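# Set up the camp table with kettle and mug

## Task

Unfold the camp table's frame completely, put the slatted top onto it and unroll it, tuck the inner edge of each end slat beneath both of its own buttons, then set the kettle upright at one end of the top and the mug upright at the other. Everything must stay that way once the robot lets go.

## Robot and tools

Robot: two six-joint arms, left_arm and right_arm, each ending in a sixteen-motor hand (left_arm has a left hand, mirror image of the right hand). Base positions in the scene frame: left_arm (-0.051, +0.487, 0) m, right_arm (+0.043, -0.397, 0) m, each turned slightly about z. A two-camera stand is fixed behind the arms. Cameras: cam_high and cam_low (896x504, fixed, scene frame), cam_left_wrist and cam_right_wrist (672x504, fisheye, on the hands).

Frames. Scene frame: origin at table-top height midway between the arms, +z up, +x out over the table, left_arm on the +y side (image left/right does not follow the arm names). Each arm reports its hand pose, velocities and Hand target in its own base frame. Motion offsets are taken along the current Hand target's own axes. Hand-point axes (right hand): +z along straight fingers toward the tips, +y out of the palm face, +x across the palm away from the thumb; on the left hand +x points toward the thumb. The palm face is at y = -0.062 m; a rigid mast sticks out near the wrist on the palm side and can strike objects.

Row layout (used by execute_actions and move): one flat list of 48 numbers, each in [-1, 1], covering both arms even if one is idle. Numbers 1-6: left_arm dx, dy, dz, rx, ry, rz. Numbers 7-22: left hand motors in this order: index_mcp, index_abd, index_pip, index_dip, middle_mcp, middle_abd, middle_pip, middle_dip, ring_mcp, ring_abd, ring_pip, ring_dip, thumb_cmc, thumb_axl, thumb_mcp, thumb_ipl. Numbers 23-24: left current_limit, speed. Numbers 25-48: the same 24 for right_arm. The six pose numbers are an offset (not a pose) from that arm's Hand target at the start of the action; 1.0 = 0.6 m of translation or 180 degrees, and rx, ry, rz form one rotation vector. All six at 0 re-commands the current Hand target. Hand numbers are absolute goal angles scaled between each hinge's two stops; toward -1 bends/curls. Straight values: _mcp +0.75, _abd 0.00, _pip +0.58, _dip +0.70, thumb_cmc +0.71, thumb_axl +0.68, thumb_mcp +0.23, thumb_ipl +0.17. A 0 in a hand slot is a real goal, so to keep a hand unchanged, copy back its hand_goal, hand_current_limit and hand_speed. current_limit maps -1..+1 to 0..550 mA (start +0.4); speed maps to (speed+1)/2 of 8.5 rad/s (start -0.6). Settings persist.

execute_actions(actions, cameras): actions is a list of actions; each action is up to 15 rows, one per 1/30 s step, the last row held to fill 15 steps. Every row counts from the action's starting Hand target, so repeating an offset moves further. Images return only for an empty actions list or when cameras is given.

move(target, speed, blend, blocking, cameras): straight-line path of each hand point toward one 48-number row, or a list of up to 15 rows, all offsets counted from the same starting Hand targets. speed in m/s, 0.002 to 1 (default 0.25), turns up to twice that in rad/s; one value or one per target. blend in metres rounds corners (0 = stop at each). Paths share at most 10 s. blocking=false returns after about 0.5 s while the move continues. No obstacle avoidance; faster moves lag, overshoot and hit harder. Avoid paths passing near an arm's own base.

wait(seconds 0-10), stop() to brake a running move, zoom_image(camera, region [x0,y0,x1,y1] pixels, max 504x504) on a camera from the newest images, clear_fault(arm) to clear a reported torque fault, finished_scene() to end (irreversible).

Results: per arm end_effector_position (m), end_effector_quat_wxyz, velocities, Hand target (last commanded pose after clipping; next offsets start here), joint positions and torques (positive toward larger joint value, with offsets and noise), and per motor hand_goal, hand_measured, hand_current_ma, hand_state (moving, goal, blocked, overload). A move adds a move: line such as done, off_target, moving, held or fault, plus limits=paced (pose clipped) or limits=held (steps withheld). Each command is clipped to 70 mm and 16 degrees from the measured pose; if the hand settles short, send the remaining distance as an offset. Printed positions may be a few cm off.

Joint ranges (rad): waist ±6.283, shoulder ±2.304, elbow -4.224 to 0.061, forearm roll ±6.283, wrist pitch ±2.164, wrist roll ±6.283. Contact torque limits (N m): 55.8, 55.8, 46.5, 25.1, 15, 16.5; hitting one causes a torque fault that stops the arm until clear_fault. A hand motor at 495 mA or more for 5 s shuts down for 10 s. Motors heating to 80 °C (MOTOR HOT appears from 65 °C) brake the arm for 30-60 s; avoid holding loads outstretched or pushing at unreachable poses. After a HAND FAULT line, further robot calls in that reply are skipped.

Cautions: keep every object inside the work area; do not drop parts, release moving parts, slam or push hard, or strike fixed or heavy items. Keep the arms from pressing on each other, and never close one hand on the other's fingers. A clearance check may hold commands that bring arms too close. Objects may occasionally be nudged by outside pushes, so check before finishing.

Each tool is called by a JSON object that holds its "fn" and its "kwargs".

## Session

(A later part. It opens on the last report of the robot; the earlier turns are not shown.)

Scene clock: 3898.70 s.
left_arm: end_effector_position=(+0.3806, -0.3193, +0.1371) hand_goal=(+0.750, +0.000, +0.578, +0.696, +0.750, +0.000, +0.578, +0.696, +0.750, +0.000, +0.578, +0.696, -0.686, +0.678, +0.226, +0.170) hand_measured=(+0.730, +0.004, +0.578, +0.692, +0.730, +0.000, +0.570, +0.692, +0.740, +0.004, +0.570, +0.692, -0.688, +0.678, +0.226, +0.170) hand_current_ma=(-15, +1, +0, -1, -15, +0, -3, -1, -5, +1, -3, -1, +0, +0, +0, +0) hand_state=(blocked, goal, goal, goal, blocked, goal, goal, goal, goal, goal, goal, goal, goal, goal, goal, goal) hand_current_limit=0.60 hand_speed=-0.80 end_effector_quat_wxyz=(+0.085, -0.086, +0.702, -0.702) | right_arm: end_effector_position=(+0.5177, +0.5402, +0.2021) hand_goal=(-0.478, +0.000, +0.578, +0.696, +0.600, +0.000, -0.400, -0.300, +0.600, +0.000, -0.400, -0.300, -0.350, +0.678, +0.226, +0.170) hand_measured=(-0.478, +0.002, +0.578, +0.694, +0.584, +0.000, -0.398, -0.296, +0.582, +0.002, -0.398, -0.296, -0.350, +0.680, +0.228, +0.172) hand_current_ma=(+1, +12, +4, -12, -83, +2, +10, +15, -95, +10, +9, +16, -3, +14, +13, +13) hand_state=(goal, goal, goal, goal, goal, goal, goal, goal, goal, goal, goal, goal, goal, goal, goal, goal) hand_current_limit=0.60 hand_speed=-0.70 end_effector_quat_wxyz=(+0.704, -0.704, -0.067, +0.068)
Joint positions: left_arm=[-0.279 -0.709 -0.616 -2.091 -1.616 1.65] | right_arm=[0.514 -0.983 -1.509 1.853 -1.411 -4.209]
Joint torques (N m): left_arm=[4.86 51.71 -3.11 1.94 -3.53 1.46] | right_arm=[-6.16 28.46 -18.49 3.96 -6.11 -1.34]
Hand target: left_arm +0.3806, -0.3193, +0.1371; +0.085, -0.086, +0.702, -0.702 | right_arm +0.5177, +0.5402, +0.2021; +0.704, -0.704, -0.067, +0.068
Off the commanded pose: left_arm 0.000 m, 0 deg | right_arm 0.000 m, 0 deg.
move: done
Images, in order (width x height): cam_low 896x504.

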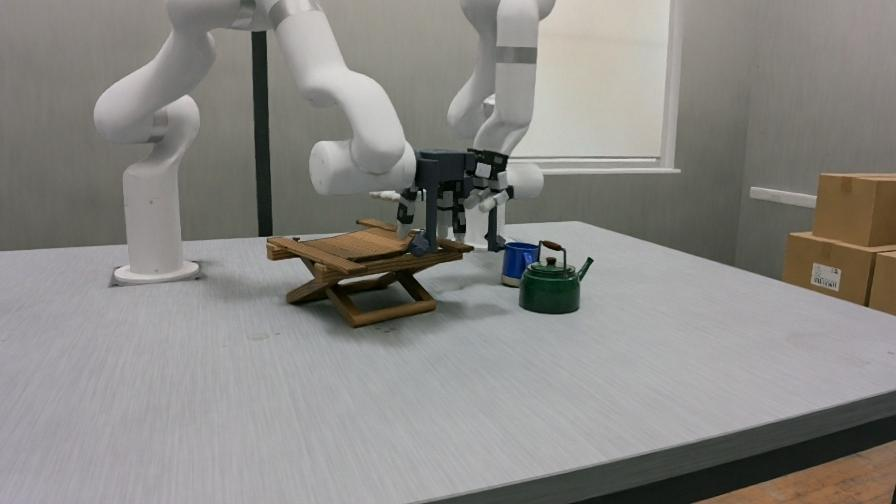

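{"fn": "move", "kwargs": {"target": [0,0,0,0,0,0,0.75,0,0.577,0.696,0.75,0,0.577,0.696,0.75,0,0.577,0.696,-0.686,0.678,0.225,0.17,0.6,-0.8, 0,0.010,0,0,0,0,-0.479,0,0.577,0.696,0.6,0,-0.4,-0.3,0.6,0,-0.4,-0.3,-0.35,0.678,0.225,0.81,0.6,-0.7], "speed": 0.02, "cameras": ["cam_low"]}}

{"fn": "zoom_image", "kwargs": {"camera": "cam_low", "region": [400, 200, 480, 270]}}

Scene clock: 3907.67 s.
left_arm: end_effector_position=(+0.3806, -0.3193, +0.1371) hand_goal=(+0.750, +0.000, +0.578, +0.696, +0.750, +0.000, +0.578, +0.696, +0.750, +0.000, +0.578, +0.696, -0.686, +0.678, +0.226, +0.170) hand_measured=(+0.730, +0.004, +0.578, +0.692, +0.730, +0.000, +0.570, +0.692, +0.740, +0.004, +0.570, +0.692, -0.688, +0.678, +0.226, +0.170) hand_current_ma=(-15, +1, +0, -1, -15, +0, -3, -1, -5, +1, -3, -1, +0, +0, +0, +0) hand_state=(blocked, goal, goal, goal, blocked, goal, goal, goal, goal, goal, goal, goal, goal, goal, goal, goal) hand_current_limit=0.60 hand_speed=-0.80 end_effector_quat_wxyz=(+0.085, -0.086, +0.702, -0.702) | right_arm: end_effector_position=(+0.5177, +0.5402, +0.1961) hand_goal=(-0.478, +0.000, +0.578, +0.696, +0.600, +0.000, -0.400, -0.300, +0.600, +0.000, -0.400, -0.300, -0.350, +0.678, +0.226, +0.810) hand_measured=(-0.478, +0.002, +0.578, +0.694, +0.584, +0.000, -0.398, -0.296, +0.582, +0.002, -0.398, -0.296, -0.350, +0.680, +0.228, +0.806) hand_current_ma=(+1, +12, +4, -12, -83, +2, +10, +15, -95, +10, +9, +16, -3, +14, +8, -24) hand_state=(goal, goal, goal, goal, goal, goal, goal, goal, goal, goal, goal, goal, goal, goal, goal, goal) hand_current_limit=0.60 hand_speed=-0.70 end_effector_quat_wxyz=(+0.704, -0.704, -0.067, +0.068)
Joint positions: left_arm=[-0.279 -0.709 -0.616 -2.091 -1.616 1.65] | right_arm=[0.514 -0.994 -1.512 1.854 -1.413 -4.216]
Joint torques (N m): left_arm=[5.82 51.32 -2.26 2.27 -2.21 1.25] | right_arm=[3.16 30.24 -18.61 3.56 -6.03 -1.25]
Hand target: left_arm +0.3806, -0.3193, +0.1371; +0.085, -0.086, +0.702, -0.702 | right_arm +0.5177, +0.5402, +0.1961; +0.704, -0.704, -0.067, +0.068
Off the commanded pose: left_arm 0.000 m, 0 deg | right_arm 0.000 m, 0 deg.
move: done
Images, in order (width x height): cam_low 896x504.

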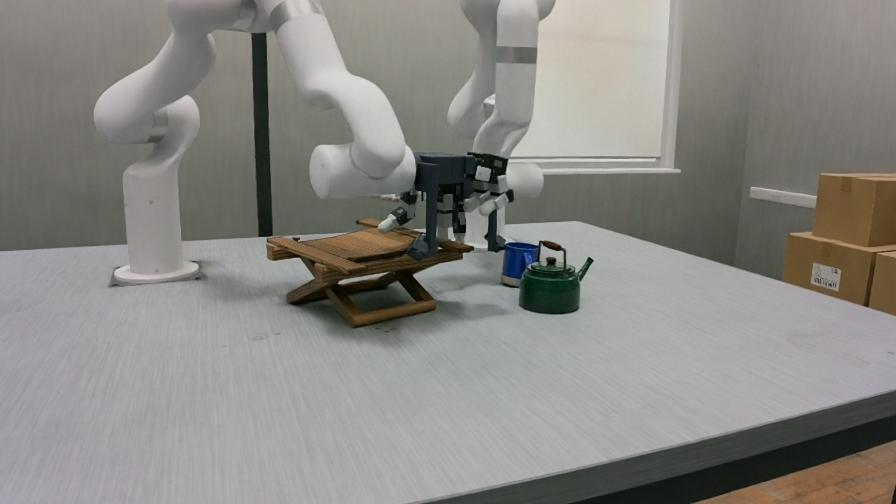

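Scaled by 6.300 from the camera's 896x504 image, which has a finer 1280x720 frame.

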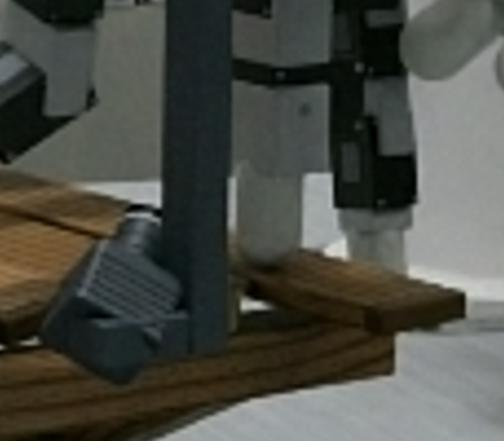

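{"fn": "move", "kwargs": {"target": [0,0,0,0,0,0,0.75,0,0.577,0.696,0.75,0,0.577,0.696,0.75,0,0.577,0.696,-0.686,0.678,0.225,0.17,0.6,-0.8, 0,0.0067,0,0,0,0,-0.479,0,0.577,0.696,0.6,0,-0.4,-0.3,0.6,0,-0.4,-0.3,-0.35,0.678,0.225,0.81,0.6,-0.7], "speed": 0.01, "cameras": ["cam_low"]}}

{"fn": "zoom_image", "kwargs": {"camera": "cam_low", "region": [400, 200, 480, 270]}}

Scene clock: 3911.23 s.
left_arm: end_effector_position=(+0.3806, -0.3193, +0.1371) hand_goal=(+0.750, +0.000, +0.578, +0.696, +0.750, +0.000, +0.578, +0.696, +0.750, +0.000, +0.578, +0.696, -0.686, +0.678, +0.226, +0.170) hand_measured=(+0.730, +0.004, +0.578, +0.692, +0.730, +0.000, +0.570, +0.692, +0.740, +0.004, +0.570, +0.692, -0.688, +0.678, +0.226, +0.170) hand_current_ma=(-15, +1, +0, -1, -15, +0, -3, -1, -5, +1, -3, -1, +0, +0, +0, +0) hand_state=(blocked, goal, goal, goal, blocked, goal, goal, goal, goal, goal, goal, goal, goal, goal, goal, goal) hand_current_limit=0.60 hand_speed=-0.80 end_effector_quat_wxyz=(+0.085, -0.086, +0.702, -0.702) | right_arm: end_effector_position=(+0.5177, +0.5402, +0.1921) hand_goal=(-0.478, +0.000, +0.578, +0.696, +0.600, +0.000, -0.400, -0.300, +0.600, +0.000, -0.400, -0.300, -0.350, +0.678, +0.226, +0.810) hand_measured=(-0.478, +0.002, +0.578, +0.694, +0.584, +0.000, -0.398, -0.296, +0.582, +0.002, -0.398, -0.296, -0.350, +0.680, +0.228, +0.806) hand_current_ma=(+1, +12, +4, -9, -83, +2, +10, +15, -95, +10, +9, +16, -3, +14, +7, -24) hand_state=(goal, goal, goal, goal, goal, goal, goal, goal, goal, goal, goal, goal, goal, goal, goal, goal) hand_current_limit=0.60 hand_speed=-0.70 end_effector_quat_wxyz=(+0.704, -0.704, -0.067, +0.068)
Joint positions: left_arm=[-0.279 -0.709 -0.616 -2.091 -1.616 1.65] | right_arm=[0.514 -1.001 -1.514 1.855 -1.415 -4.221]
Joint torques (N m): left_arm=[4.34 51.44 -3.85 1.85 -1.3 0.88] | right_arm=[6.31 27.86 -18.17 3.56 -5.91 -1.28]
Hand target: left_arm +0.3806, -0.3193, +0.1371; +0.085, -0.086, +0.702, -0.702 | right_arm +0.5177, +0.5402, +0.1920; +0.704, -0.704, -0.067, +0.068
Off the commanded pose: left_arm 0.000 m, 0 deg | right_arm 0.000 m, 0 deg.
move: done
Images, in order (width x height): cam_low 896x504.

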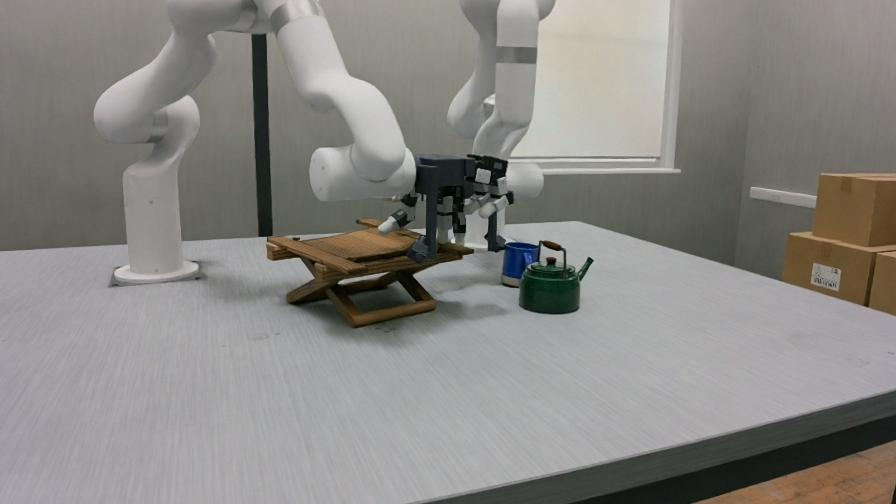

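Scaled by 6.300 from the camera's 896x504 image, which has a finer 1280x720 frame.

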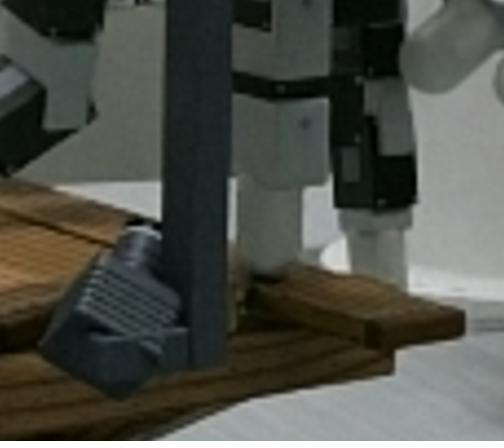

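{"fn": "move", "kwargs": {"target": [0,0,0,0,0,0,0.75,0,0.577,0.696,0.75,0,0.577,0.696,0.75,0,0.577,0.696,-0.686,0.678,0.225,0.17,0.6,-0.8, 0,0.0067,0.0017,0,0,0,-0.479,0,0.577,0.696,0.6,0,-0.4,-0.3,0.6,0,-0.4,-0.3,-0.35,0.678,0.225,0.81,0.6,-0.7], "speed": 0.01, "cameras": ["cam_low"]}}

{"fn": "zoom_image", "kwargs": {"camera": "cam_low", "region": [400, 200, 480, 270]}}

Scene clock: 3915.23 s.
left_arm: end_effector_position=(+0.3806, -0.3193, +0.1371) hand_goal=(+0.750, +0.000, +0.578, +0.696, +0.750, +0.000, +0.578, +0.696, +0.750, +0.000, +0.578, +0.696, -0.686, +0.678, +0.226, +0.170) hand_measured=(+0.730, +0.004, +0.578, +0.692, +0.730, +0.000, +0.570, +0.692, +0.740, +0.004, +0.570, +0.692, -0.688, +0.678, +0.226, +0.170) hand_current_ma=(-15, +1, +0, -1, -15, +0, -3, -1, -5, +1, -3, -1, +0, +0, +0, +0) hand_state=(blocked, goal, goal, goal, blocked, goal, goal, goal, goal, goal, goal, goal, goal, goal, goal, goal) hand_current_limit=0.60 hand_speed=-0.80 end_effector_quat_wxyz=(+0.085, -0.086, +0.702, -0.702) | right_arm: end_effector_position=(+0.5175, +0.5412, +0.1881) hand_goal=(-0.478, +0.000, +0.578, +0.696, +0.600, +0.000, -0.400, -0.300, +0.600, +0.000, -0.400, -0.300, -0.350, +0.678, +0.226, +0.810) hand_measured=(-0.482, +0.002, +0.576, +0.694, +0.584, +0.000, -0.398, -0.296, +0.582, +0.002, -0.398, -0.296, -0.350, +0.680, +0.228, +0.806) hand_current_ma=(-22, +11, -7, -9, -83, +2, +10, +15, -95, +10, +9, +16, -3, +14, +7, -24) hand_state=(goal, goal, goal, goal, goal, goal, goal, goal, goal, goal, goal, goal, goal, goal, goal, goal) hand_current_limit=0.60 hand_speed=-0.70 end_effector_quat_wxyz=(+0.704, -0.704, -0.067, +0.068)
Joint positions: left_arm=[-0.279 -0.709 -0.616 -2.091 -1.616 1.65] | right_arm=[0.515 -1.008 -1.517 1.857 -1.415 -4.226]
Joint torques (N m): left_arm=[4.94 51.71 -4.1 1.73 -0.23 0.8] | right_arm=[4.54 27.31 -17.6 2.9 -5.05 -1.34]
Hand target: left_arm +0.3806, -0.3193, +0.1371; +0.085, -0.086, +0.702, -0.702 | right_arm +0.5175, +0.5412, +0.1880; +0.704, -0.704, -0.067, +0.068
Off the commanded pose: left_arm 0.000 m, 0 deg | right_arm 0.000 m, 0 deg.
move: done
Images, in order (width x height): cam_low 896x504.

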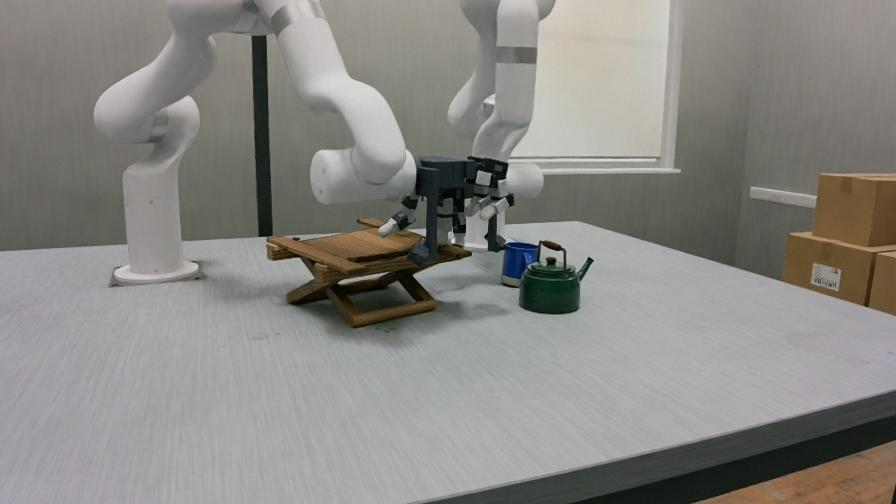

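Scaled by 6.300 from the camera's 896x504 image, which has a finer 1280x720 frame.

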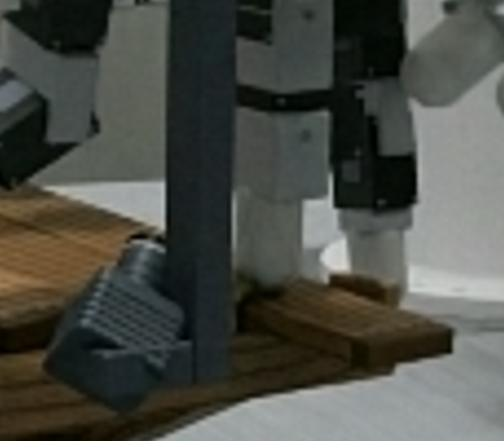

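{"fn": "move", "kwargs": {"target": [[0,0,0,0,0,0,0.75,0,0.577,0.696,0.75,0,0.577,0.696,0.75,0,0.577,0.696,-0.686,0.678,0.225,0.17,0.6,-0.8, 0,-0.05,0,0,0,0,-0.479,0,0.577,0.696,0.6,0,-0.4,-0.3,0.6,0,-0.4,-0.3,-0.35,0.678,0.225,0.81,0.6,-0.7],[0,0,0,0,0,0,0.75,0,0.577,0.696,0.75,0,0.577,0.696,0.75,0,0.577,0.696,-0.686,0.678,0.225,0.17,0.6,-0.8, 0.1737,-0.06,-0.2047,0,0,0,-0.479,0,0.577,0.696,0.6,0,-0.4,-0.3,0.6,0,-0.4,-0.3,-0.35,0.678,0.225,0.81,0.6,-0.7]], "speed": [0.03,0.15], "cameras": ["cam_high","cam_low"]}}

{"fn": "zoom_image", "kwargs": {"camera": "cam_high", "region": [450, 220, 600, 340]}}

{"fn": "zoom_image", "kwargs": {"camera": "cam_low", "region": [400, 220, 480, 280]}}

Scene clock: 3922.87 s.
left_arm: end_effector_position=(+0.3806, -0.3193, +0.1371) hand_goal=(+0.750, +0.000, +0.578, +0.696, +0.750, +0.000, +0.578, +0.696, +0.750, +0.000, +0.578, +0.696, -0.686, +0.678, +0.226, +0.170) hand_measured=(+0.730, +0.004, +0.578, +0.692, +0.730, +0.000, +0.570, +0.692, +0.740, +0.004, +0.570, +0.692, -0.688, +0.678, +0.226, +0.170) hand_current_ma=(-15, +1, +0, -1, -15, +0, -3, -1, -5, +1, -3, -1, +0, +0, +0, +0) hand_state=(blocked, goal, goal, goal, blocked, goal, goal, goal, goal, goal, goal, goal, goal, goal, goal, goal) hand_current_limit=0.60 hand_speed=-0.80 end_effector_quat_wxyz=(+0.085, -0.086, +0.702, -0.702) | right_arm: end_effector_position=(+0.6431, +0.4404, +0.2239) hand_goal=(-0.478, +0.000, +0.578, +0.696, +0.600, +0.000, -0.400, -0.300, +0.600, +0.000, -0.400, -0.300, -0.350, +0.678, +0.226, +0.810) hand_measured=(-0.482, +0.002, +0.576, +0.694, +0.584, +0.000, -0.398, -0.296, +0.582, +0.002, -0.398, -0.296, -0.350, +0.680, +0.226, +0.806) hand_current_ma=(-17, +11, -7, -9, -83, +2, +10, +15, -95, +10, +9, +16, -3, +14, +6, -23) hand_state=(goal, goal, goal, goal, goal, goal, goal, goal, goal, goal, goal, goal, goal, goal, goal, goal) hand_current_limit=0.60 hand_speed=-0.70 end_effector_quat_wxyz=(+0.704, -0.704, -0.067, +0.068)
Joint positions: left_arm=[-0.279 -0.709 -0.616 -2.091 -1.616 1.65] | right_arm=[0.313 -1.122 -1.834 1.664 -1.492 -4.003]
Joint torques (N m): left_arm=[3.64 49.91 -3.51 2.09 0.94 0.54] | right_arm=[-10.05 32.51 -19.57 -0.98 -5.91 0.96]
Hand target: left_arm +0.3806, -0.3193, +0.1371; +0.085, -0.086, +0.702, -0.702 | right_arm +0.6431, +0.4404, +0.2239; +0.704, -0.704, -0.067, +0.068
Off the commanded pose: left_arm 0.000 m, 0 deg | right_arm 0.000 m, 0 deg.
move: done
Images, in order (width x height): cam_high 896x504, cam_low 896x504.

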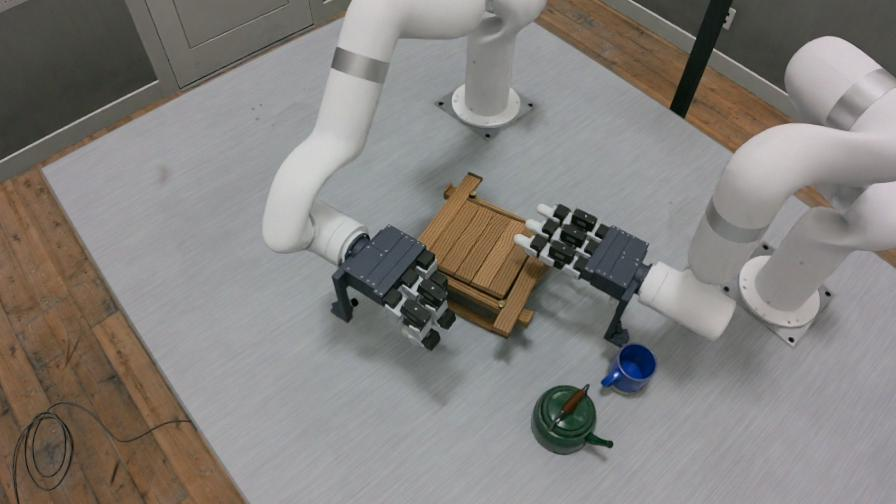

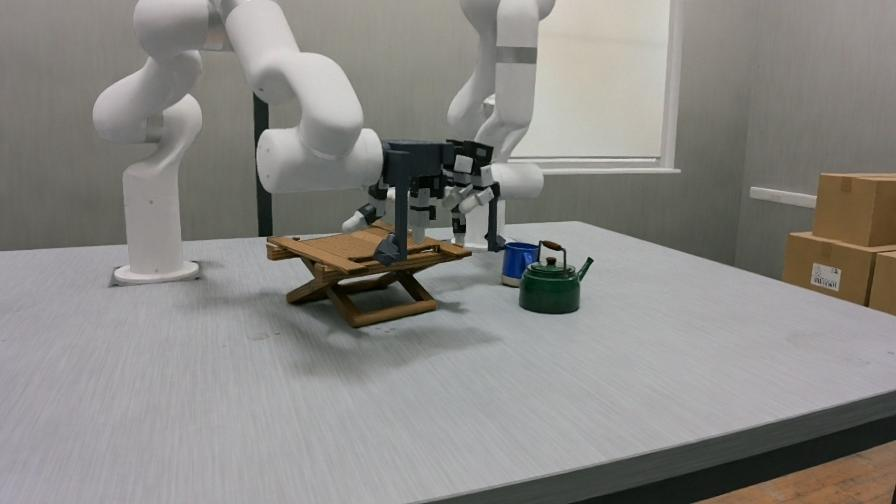

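Scaled by 3.360 from the camera's 896x504 image, which has a finer 1280x720 frame.

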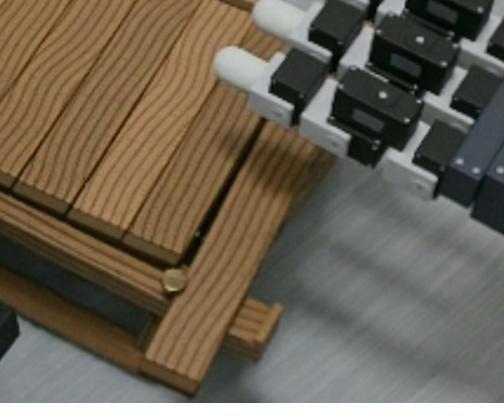

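Scaled by 6.300 from the camera's 896x504 image, which has a finer 1280x720 frame.

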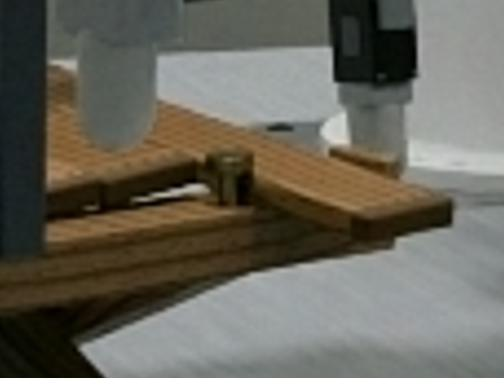

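{"fn": "move", "kwargs": {"target": [[0,-0.15,0,0,0,0,0.75,0,0.577,0.696,0.75,0,0.577,0.696,0.75,0,0.577,0.696,-0.686,0.678,0.225,0.17,0.6,-0.8, 0,0,0,0,0,0,-0.479,0,0.577,0.696,0.6,0,-0.4,-0.3,0.6,0,-0.4,-0.3,-0.35,0.678,0.225,0.81,0.6,-0.7],[0,-0.15,-0.12,0,0,0,0.75,0,0.577,0.696,0.75,0,0.577,0.696,0.75,0,0.577,0.696,-0.686,0.678,0.225,0.17,0.6,-0.8, 0,0,0,0,0,0,-0.479,0,0.577,0.696,0.6,0,-0.4,-0.3,0.6,0,-0.4,-0.3,-0.35,0.678,0.225,0.81,0.6,-0.7]], "speed": [0.1,0.1], "cameras": ["cam_high","cam_low"]}}

{"fn": "zoom_image", "kwargs": {"camera": "cam_high", "region": [430, 160, 610, 340]}}

{"fn": "zoom_image", "kwargs": {"camera": "cam_high", "region": [530, 200, 600, 260]}}

{"fn": "zoom_image", "kwargs": {"camera": "cam_high", "region": [480, 280, 550, 340]}}

Scene clock: 3930.00 s.
left_arm: end_effector_position=(+0.3633, -0.2495, +0.2271) hand_goal=(+0.750, +0.000, +0.578, +0.696, +0.750, +0.000, +0.578, +0.696, +0.750, +0.000, +0.578, +0.696, -0.686, +0.678, +0.226, +0.170) hand_measured=(+0.730, +0.004, +0.578, +0.692, +0.730, +0.000, +0.570, +0.692, +0.740, +0.004, +0.570, +0.692, -0.688, +0.678, +0.226, +0.170) hand_current_ma=(-15, +1, +0, -1, -15, +0, -3, -1, -5, +1, -3, -1, +0, +0, +0, +0) hand_state=(goal, goal, goal, goal, goal, goal, goal, goal, goal, goal, goal, goal, goal, goal, goal, goal) hand_current_limit=0.60 hand_speed=-0.80 end_effector_quat_wxyz=(+0.085, -0.086, +0.702, -0.702) | right_arm: end_effector_position=(+0.6431, +0.4404, +0.2239) hand_goal=(-0.478, +0.000, +0.578, +0.696, +0.600, +0.000, -0.400, -0.300, +0.600, +0.000, -0.400, -0.300, -0.350, +0.678, +0.226, +0.810) hand_measured=(-0.482, +0.002, +0.576, +0.694, +0.584, +0.000, -0.398, -0.296, +0.582, +0.002, -0.398, -0.296, -0.350, +0.680, +0.226, +0.806) hand_current_ma=(-17, +11, -7, -9, -83, +2, +10, +15, -95, +10, +9, +16, -3, +14, +6, -23) hand_state=(goal, goal, goal, goal, goal, goal, goal, goal, goal, goal, goal, goal, goal, goal, goal, goal) hand_current_limit=0.60 hand_speed=-0.70 end_effector_quat_wxyz=(+0.704, -0.704, -0.067, +0.068)
Joint positions: left_arm=[-0.091 -0.393 -0.475 -1.904 -1.543 1.492] | right_arm=[0.313 -1.122 -1.834 1.664 -1.492 -4.003]
Joint torques (N m): left_arm=[3.8 42.76 -7.03 1.32 -4.93 1.71] | right_arm=[-8.62 32.35 -19.64 -0.75 -5.08 1.12]
Hand target: left_arm +0.3633, -0.2495, +0.2271; +0.085, -0.086, +0.702, -0.702 | right_arm +0.6431, +0.4404, +0.2239; +0.704, -0.704, -0.067, +0.068
Off the commanded pose: left_arm 0.000 m, 0 deg | right_arm 0.000 m, 0 deg.
move: done
Images, in order (width x height): cam_high 896x504, cam_low 896x504.

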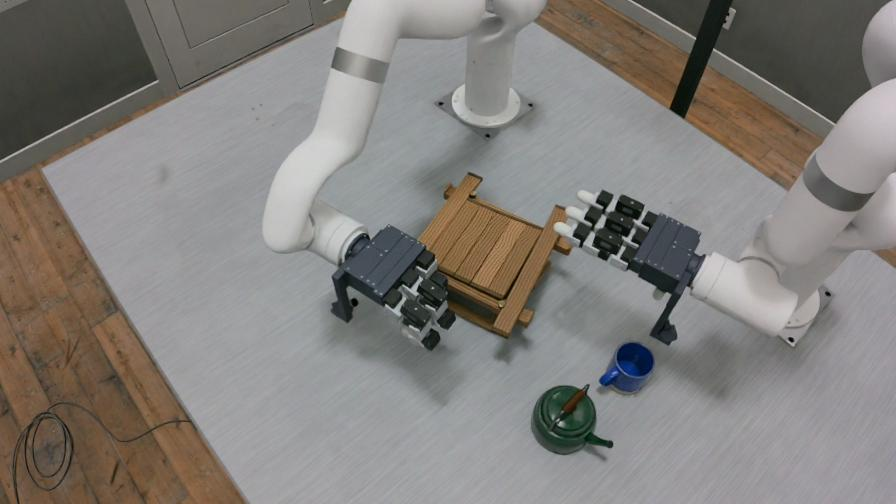

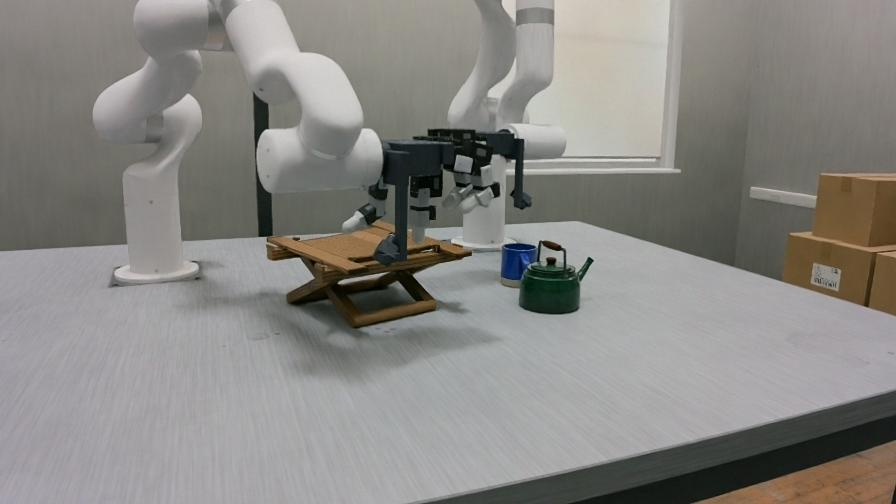

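Scaled by 2.800 from the camera's 896x504 image, which has a finer 1280x720 frame.

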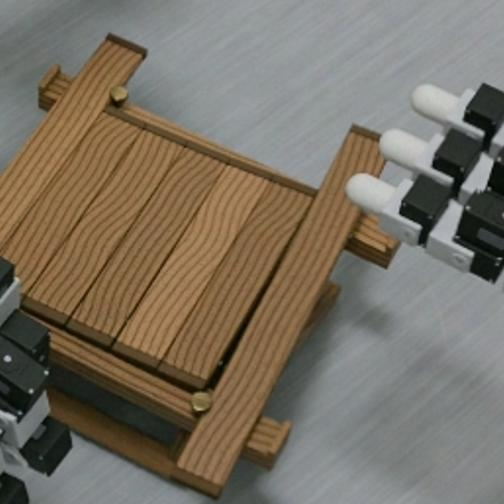

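Scaled by 7.200 from the camera's 896x504 image, which has a finer 1280x720 frame.

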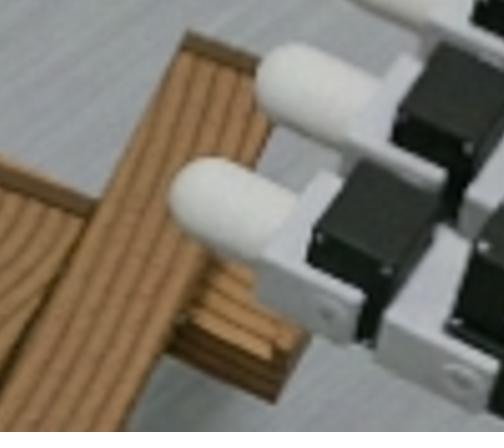

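Scaled by 7.200 from the camera's 896x504 image, which has a finer 1280x720 frame.

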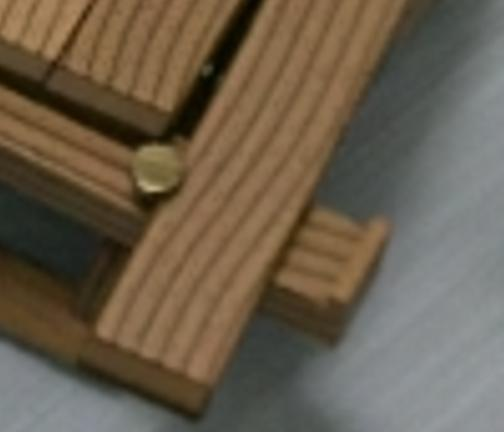

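{"fn": "move", "kwargs": {"target": [[0,-0.033,0,0,0,0,-0.479,0,0.577,0.696,0.95,0,0.577,0.696,0.95,0,0.577,0.696,0.43,0.678,0.225,0.17,0.6,-0.6, 0,0,0,0,0,0,-0.479,0,0.577,0.696,0.6,0,-0.4,-0.3,0.6,0,-0.4,-0.3,-0.35,0.678,0.225,0.81,0.6,-0.7],[0.0745,-0.033,0.3617,0,0.0222,0,-0.479,0,0.577,0.696,0.95,0,0.577,0.696,0.95,0,0.577,0.696,0.43,0.678,0.225,0.17,0.6,-0.6, 0,0,0,0,0,0,-0.479,0,0.577,0.696,0.6,0,-0.4,-0.3,0.6,0,-0.4,-0.3,-0.35,0.678,0.225,0.81,0.6,-0.7],[0.0745,0.07,0.3617,0,0.0222,0,-0.479,0,0.577,0.696,0.95,0,0.577,0.696,0.95,0,0.577,0.696,0.43,0.678,0.225,0.17,0.6,-0.6, 0,0,0,0,0,0,-0.479,0,0.577,0.696,0.6,0,-0.4,-0.3,0.6,0,-0.4,-0.3,-0.35,0.678,0.225,0.81,0.6,-0.7]], "speed": [0.05,0.12,0.05], "cameras": ["cam_high","cam_left_wrist"]}}

{"fn": "zoom_image", "kwargs": {"camera": "cam_high", "region": [480, 170, 620, 290]}}

Scene clock: 3991.80 s.
left_arm: end_effector_position=(+0.3720, -0.4709, +0.1851) hand_goal=(-0.478, +0.000, +0.578, +0.696, +0.950, +0.000, +0.578, +0.696, +0.950, +0.000, +0.578, +0.696, +0.430, +0.678, +0.226, +0.170) hand_measured=(-0.478, +0.004, +0.578, +0.694, +0.930, +0.000, +0.572, +0.692, +0.932, +0.004, +0.570, +0.692, +0.410, +0.678, +0.226, +0.170) hand_current_ma=(+0, +0, +0, +0, -14, +0, -2, -1, -13, +0, -3, -1, -14, +0, +0, +0) hand_state=(goal, goal, goal, goal, goal, goal, goal, goal, goal, goal, goal, goal, blocked, goal, goal, goal) hand_current_limit=0.60 hand_speed=-0.60 end_effector_quat_wxyz=(+0.061, -0.061, +0.705, -0.704) | right_arm: end_effector_position=(+0.6431, +0.4404, +0.2239) hand_goal=(-0.478, +0.000, +0.578, +0.696, +0.600, +0.000, -0.400, -0.300, +0.600, +0.000, -0.400, -0.300, -0.350, +0.678, +0.226, +0.810) hand_measured=(-0.482, +0.002, +0.576, +0.694, +0.584, +0.000, -0.398, -0.296, +0.582, +0.002, -0.398, -0.296, -0.350, +0.680, +0.226, +0.806) hand_current_ma=(-17, +11, -7, -9, -83, +2, +10, +15, -95, +10, +9, +16, -3, +14, +6, -23) hand_state=(goal, goal, goal, goal, goal, goal, goal, goal, goal, goal, goal, goal, goal, goal, goal, goal) hand_current_limit=0.60 hand_speed=-0.70 end_effector_quat_wxyz=(+0.704, -0.704, -0.067, +0.068)
Joint positions: left_arm=[-0.612 -0.648 -0.769 -2.352 -1.485 1.485] | right_arm=[0.313 -1.122 -1.834 1.664 -1.492 -4.003]
Joint torques (N m): left_arm=[-6.73 32.72 -19.58 -1.46 -4.98 1.62] | right_arm=[-8.47 32.86 -18.96 -1.27 -4.18 0.99]
Hand target: left_arm +0.3720, -0.4709, +0.1850; +0.061, -0.061, +0.705, -0.704 | right_arm +0.6431, +0.4404, +0.2239; +0.704, -0.704, -0.067, +0.068
Off the commanded pose: left_arm 0.000 m, 0 deg | right_arm 0.000 m, 0 deg.
move: done
Images, in order (width x height): cam_high 896x504, cam_left_wrist 672x504.

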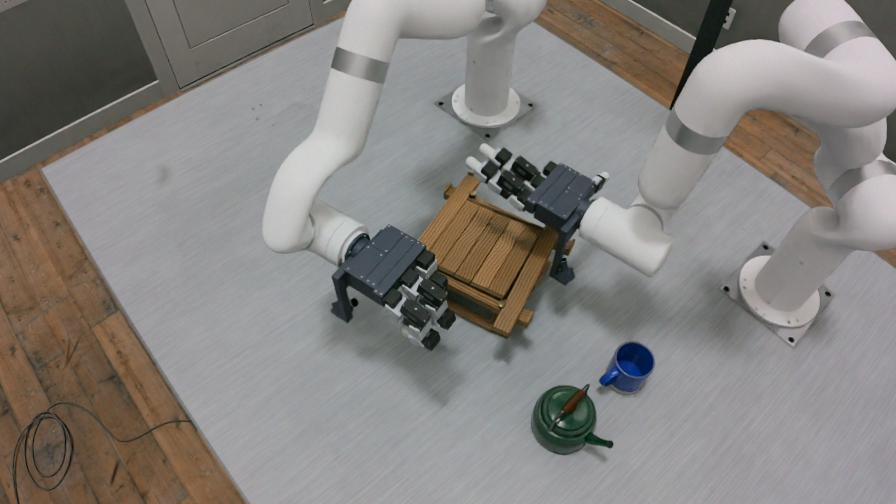

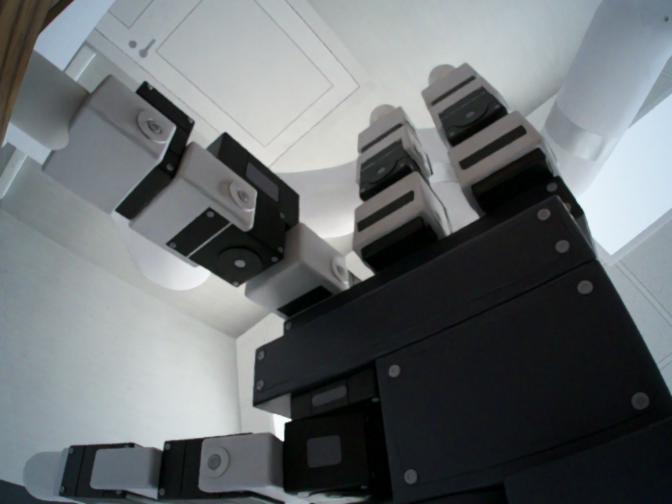

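Scaled by 3.600 from the camera's 896x504 image, which has a finer 1280x720 frame.

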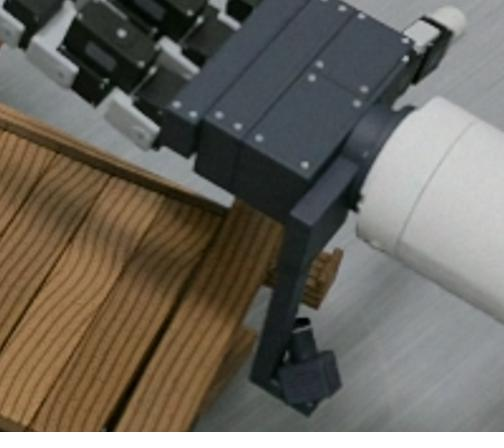

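{"fn": "execute_actions", "kwargs": {"actions": [], "cameras": ["cam_high","cam_low","cam_left_wrist"]}}

Scene clock: 4014.57 s.
left_arm: end_effector_position=(+0.3720, -0.4709, +0.1850) hand_goal=(-0.478, +0.000, +0.578, +0.696, +0.950, +0.000, +0.578, +0.696, +0.950, +0.000, +0.578, +0.696, +0.430, +0.678, +0.226, +0.170) hand_measured=(-0.478, +0.004, +0.578, +0.694, +0.930, +0.000, +0.572, +0.692, +0.932, +0.004, +0.570, +0.692, +0.410, +0.678, +0.226, +0.170) hand_current_ma=(+0, +0, +0, +0, -14, +0, -2, -1, -13, +0, -3, -1, -14, +0, +0, +0) hand_state=(goal, goal, goal, goal, goal, goal, goal, goal, goal, goal, goal, goal, blocked, goal, goal, goal) hand_current_limit=0.60 hand_speed=-0.60 end_effector_quat_wxyz=(+0.061, -0.061, +0.705, -0.704) | right_arm: end_effector_position=(+0.6431, +0.4404, +0.2239) hand_goal=(-0.478, +0.000, +0.578, +0.696, +0.600, +0.000, -0.400, -0.300, +0.600, +0.000, -0.400, -0.300, -0.350, +0.678, +0.226, +0.810) hand_measured=(-0.482, +0.002, +0.576, +0.694, +0.584, +0.000, -0.398, -0.296, +0.582, +0.002, -0.398, -0.296, -0.350, +0.680, +0.226, +0.806) hand_current_ma=(-17, +11, -7, -9, -83, +2, +10, +15, -95, +10, +9, +16, -3, +14, +6, -23) hand_state=(goal, goal, goal, goal, goal, goal, goal, goal, goal, goal, goal, goal, goal, goal, goal, goal) hand_current_limit=0.60 hand_speed=-0.70 end_effector_quat_wxyz=(+0.704, -0.704, -0.067, +0.068)
Joint positions: left_arm=[-0.612 -0.648 -0.769 -2.352 -1.485 1.485] | right_arm=[0.313 -1.122 -1.834 1.664 -1.492 -4.003]
Joint velocities: within noise
Joint torques (N m): left_arm=[-7.78 33.11 -18.56 -1.08 -4.5 1.45] | right_arm=[-8.73 32.77 -19.79 -1.31 -3.73 0.96]
Hand target: left_arm +0.3720, -0.4709, +0.1850; +0.061, -0.061, +0.705, -0.704 | right_arm +0.6431, +0.4404, +0.2239; +0.704, -0.704, -0.067, +0.068
Off the commanded pose: left_arm 0.000 m, 0 deg | right_arm 0.000 m, 0 deg.
Images, in order (width x height): cam_high 896x504, cam_low 896x504, cam_left_wrist 672x504.

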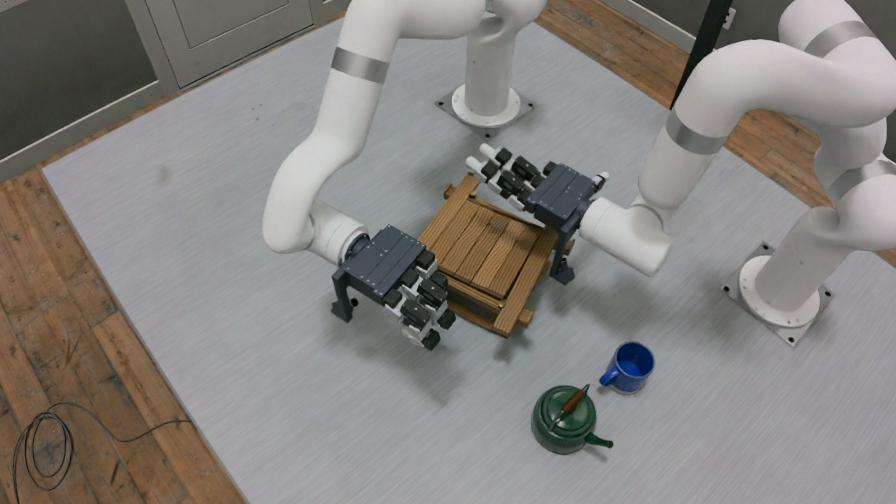

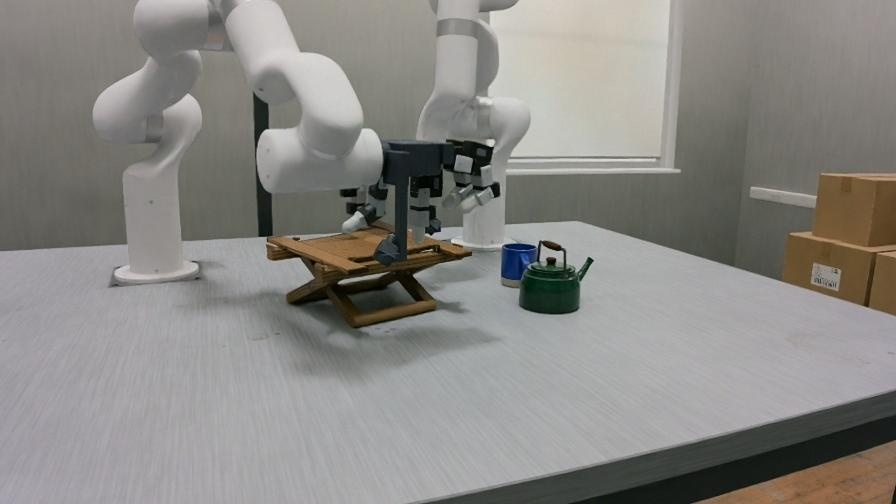

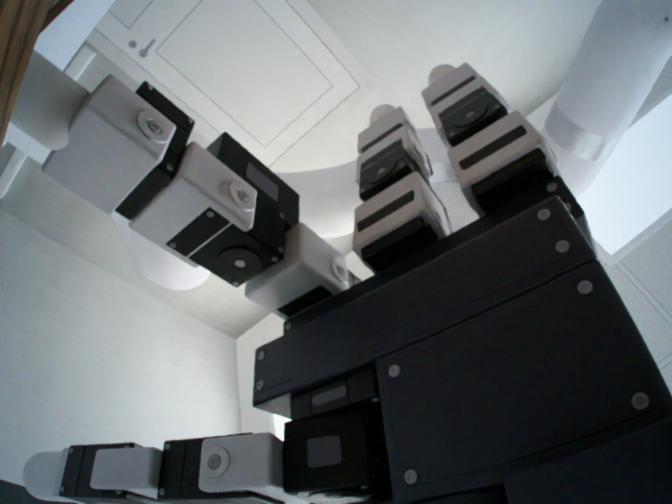

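{"fn": "zoom_image", "kwargs": {"camera": "cam_high", "region": [400, 130, 640, 350]}}

{"fn": "zoom_image", "kwargs": {"camera": "cam_low", "region": [240, 120, 520, 340]}}

Scaled by 2.100 from the camera's 896x504 image, which has a finer 1280x720 frame.

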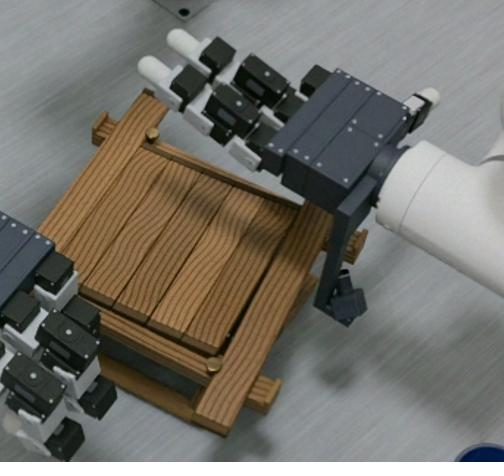

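Scaled by 1.800 from the camera's 896x504 image, which has a finer 1280x720 frame.

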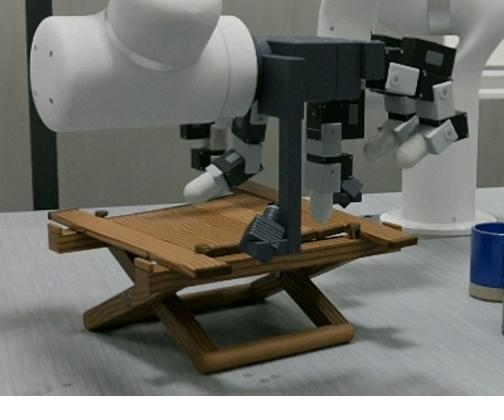

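{"fn": "move", "kwargs": {"target": [0,0.1167,0,0,0,0,-0.478,0,0.578,0.696,0.95,0,0.578,0.696,0.95,0,0.578,0.696,0.43,0.678,0.226,0.17,0.6,-0.6,0,0,0,0,0,0,-0.478,0,0.578,0.696,0.6,0,-0.4,-0.3,0.6,0,-0.4,-0.3,-0.35,0.678,0.226,0.81,0.6,-0.7], "speed": 0.06, "cameras": ["cam_high","cam_low"]}}

{"fn": "zoom_image", "kwargs": {"camera": "cam_high", "region": [460, 130, 620, 330]}}

{"fn": "zoom_image", "kwargs": {"camera": "cam_low", "region": [340, 180, 500, 340]}}

Scene clock: 4029.03 s.
left_arm: end_effector_position=(+0.3730, -0.4759, +0.1549) hand_goal=(-0.478, +0.000, +0.578, +0.696, +0.950, +0.000, +0.578, +0.696, +0.950, +0.000, +0.578, +0.696, +0.430, +0.678, +0.226, +0.170) hand_measured=(-0.484, +0.004, +0.574, +0.698, +0.932, +0.000, +0.572, +0.692, +0.934, +0.004, +0.570, +0.694, +0.410, +0.678, +0.226, +0.170) hand_current_ma=(-2, +1, -1, +0, -12, +0, -2, -1, -11, +0, -2, -1, -14, +0, +0, +0) hand_state=(goal, goal, goal, goal, goal, goal, goal, goal, goal, goal, goal, goal, goal, goal, goal, goal) hand_current_limit=0.60 hand_speed=-0.60 end_effector_quat_wxyz=(+0.062, -0.059, +0.684, -0.724) | right_arm: end_effector_position=(+0.6431, +0.4404, +0.2239) hand_goal=(-0.478, +0.000, +0.578, +0.696, +0.600, +0.000, -0.400, -0.300, +0.600, +0.000, -0.400, -0.300, -0.350, +0.678, +0.226, +0.810) hand_measured=(-0.482, +0.002, +0.576, +0.694, +0.584, +0.000, -0.398, -0.296, +0.582, +0.002, -0.398, -0.296, -0.350, +0.680, +0.226, +0.806) hand_current_ma=(-17, +11, -7, -9, -83, +2, +10, +15, -95, +10, +9, +16, -3, +14, +6, -23) hand_state=(goal, goal, goal, goal, goal, goal, goal, goal, goal, goal, goal, goal, goal, goal, goal, goal) hand_current_limit=0.60 hand_speed=-0.70 end_effector_quat_wxyz=(+0.704, -0.704, -0.067, +0.068)
Joint positions: left_arm=[-0.612 -0.76 -0.802 -2.355 -1.598 1.541] | right_arm=[0.313 -1.122 -1.834 1.664 -1.492 -4.003]
Joint torques (N m): left_arm=[-1.08 36.57 -7.95 0.31 -4.66 1.26] | right_arm=[-8.69 32.3 -19.74 -1.06 -3.12 1.22]
Hand target: left_arm +0.3730, -0.4759, +0.1549; +0.062, -0.059, +0.684, -0.724 (not the last commanded pose) | right_arm +0.6431, +0.4404, +0.2239; +0.704, -0.704, -0.067, +0.068
Off the commanded pose: left_arm 0.040 m, 3 deg | right_arm 0.000 m, 0 deg.
TORQUE FAULT: the external load on joint 5 (wrist pitch) of the left arm reached its load limit, and that arm stopped. The contact can be on any part of that arm beyond that joint, not only on its tool. A torque fault puts only its own arm into a fault stop. That arm's remaining commands of this call were not run. The hold on joint 5 (wrist pitch) of that arm was moved back by the arm itself, up to 3 degrees, as the stop began. That arm is still stopped at the end of this call. While its stop runs, that arm, its gripper or tool too, takes no new command.
CLEAR FAULT: the left arm stays stopped (state 4) until you call clear_fault(arm="left_arm").
End effector pose when the fault began: left_arm: position (+0.3723, -0.4716, +0.1431), quat_wxyz (+0.061, -0.061, +0.702, -0.706)
Joint positions when the fault began: left_arm=[-0.612 -0.761 -0.801 -2.355 -1.548 1.542]
move: fault (left_arm)
Images, in order (width x height): cam_high 896x504, cam_low 896x504.

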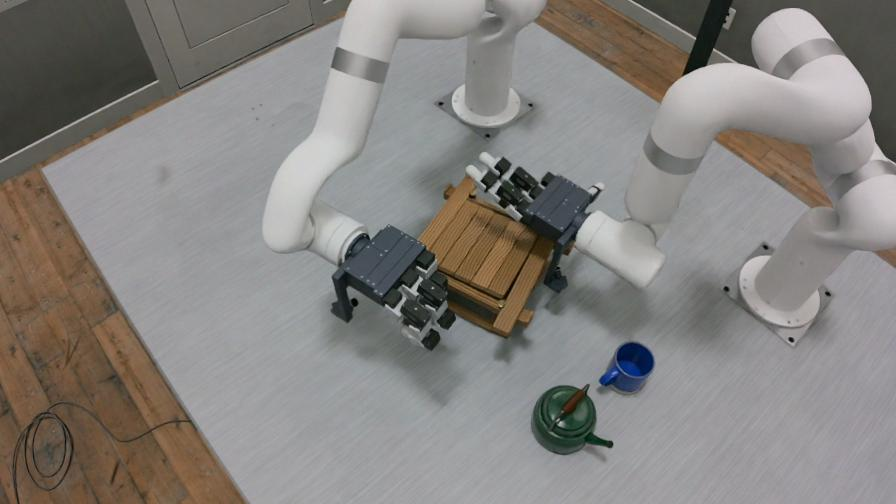

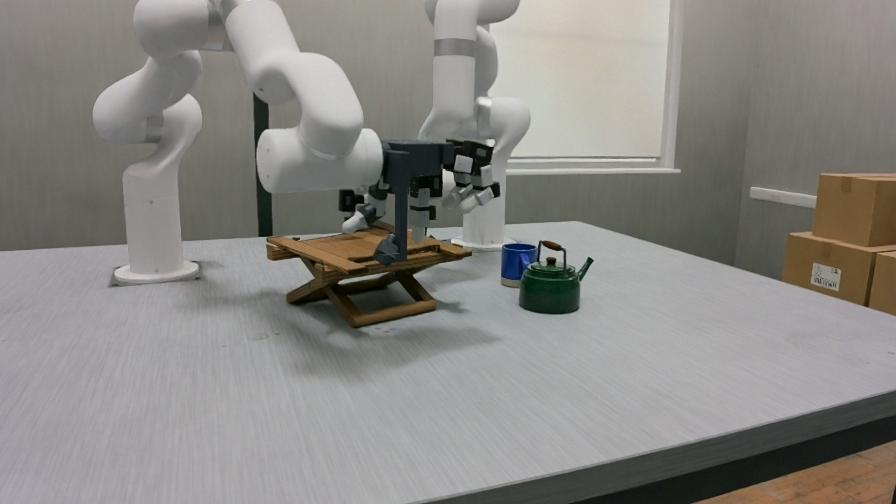

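Scaled by 2.520 from the camera's 896x504 image, which has a finer 1280x720 frame.

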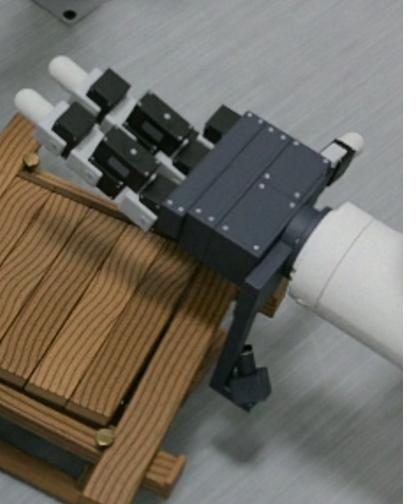

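Scaled by 3.150 from the camera's 896x504 image, which has a finer 1280x720 frame.

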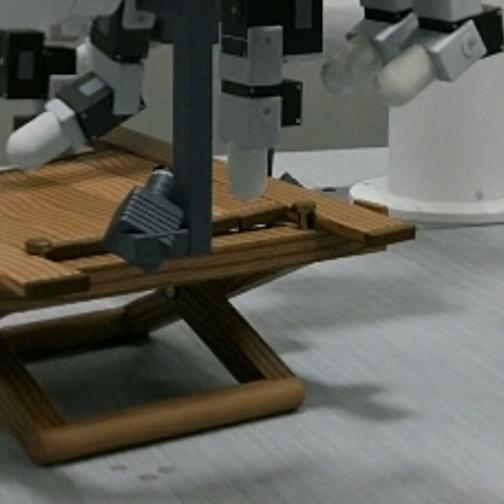

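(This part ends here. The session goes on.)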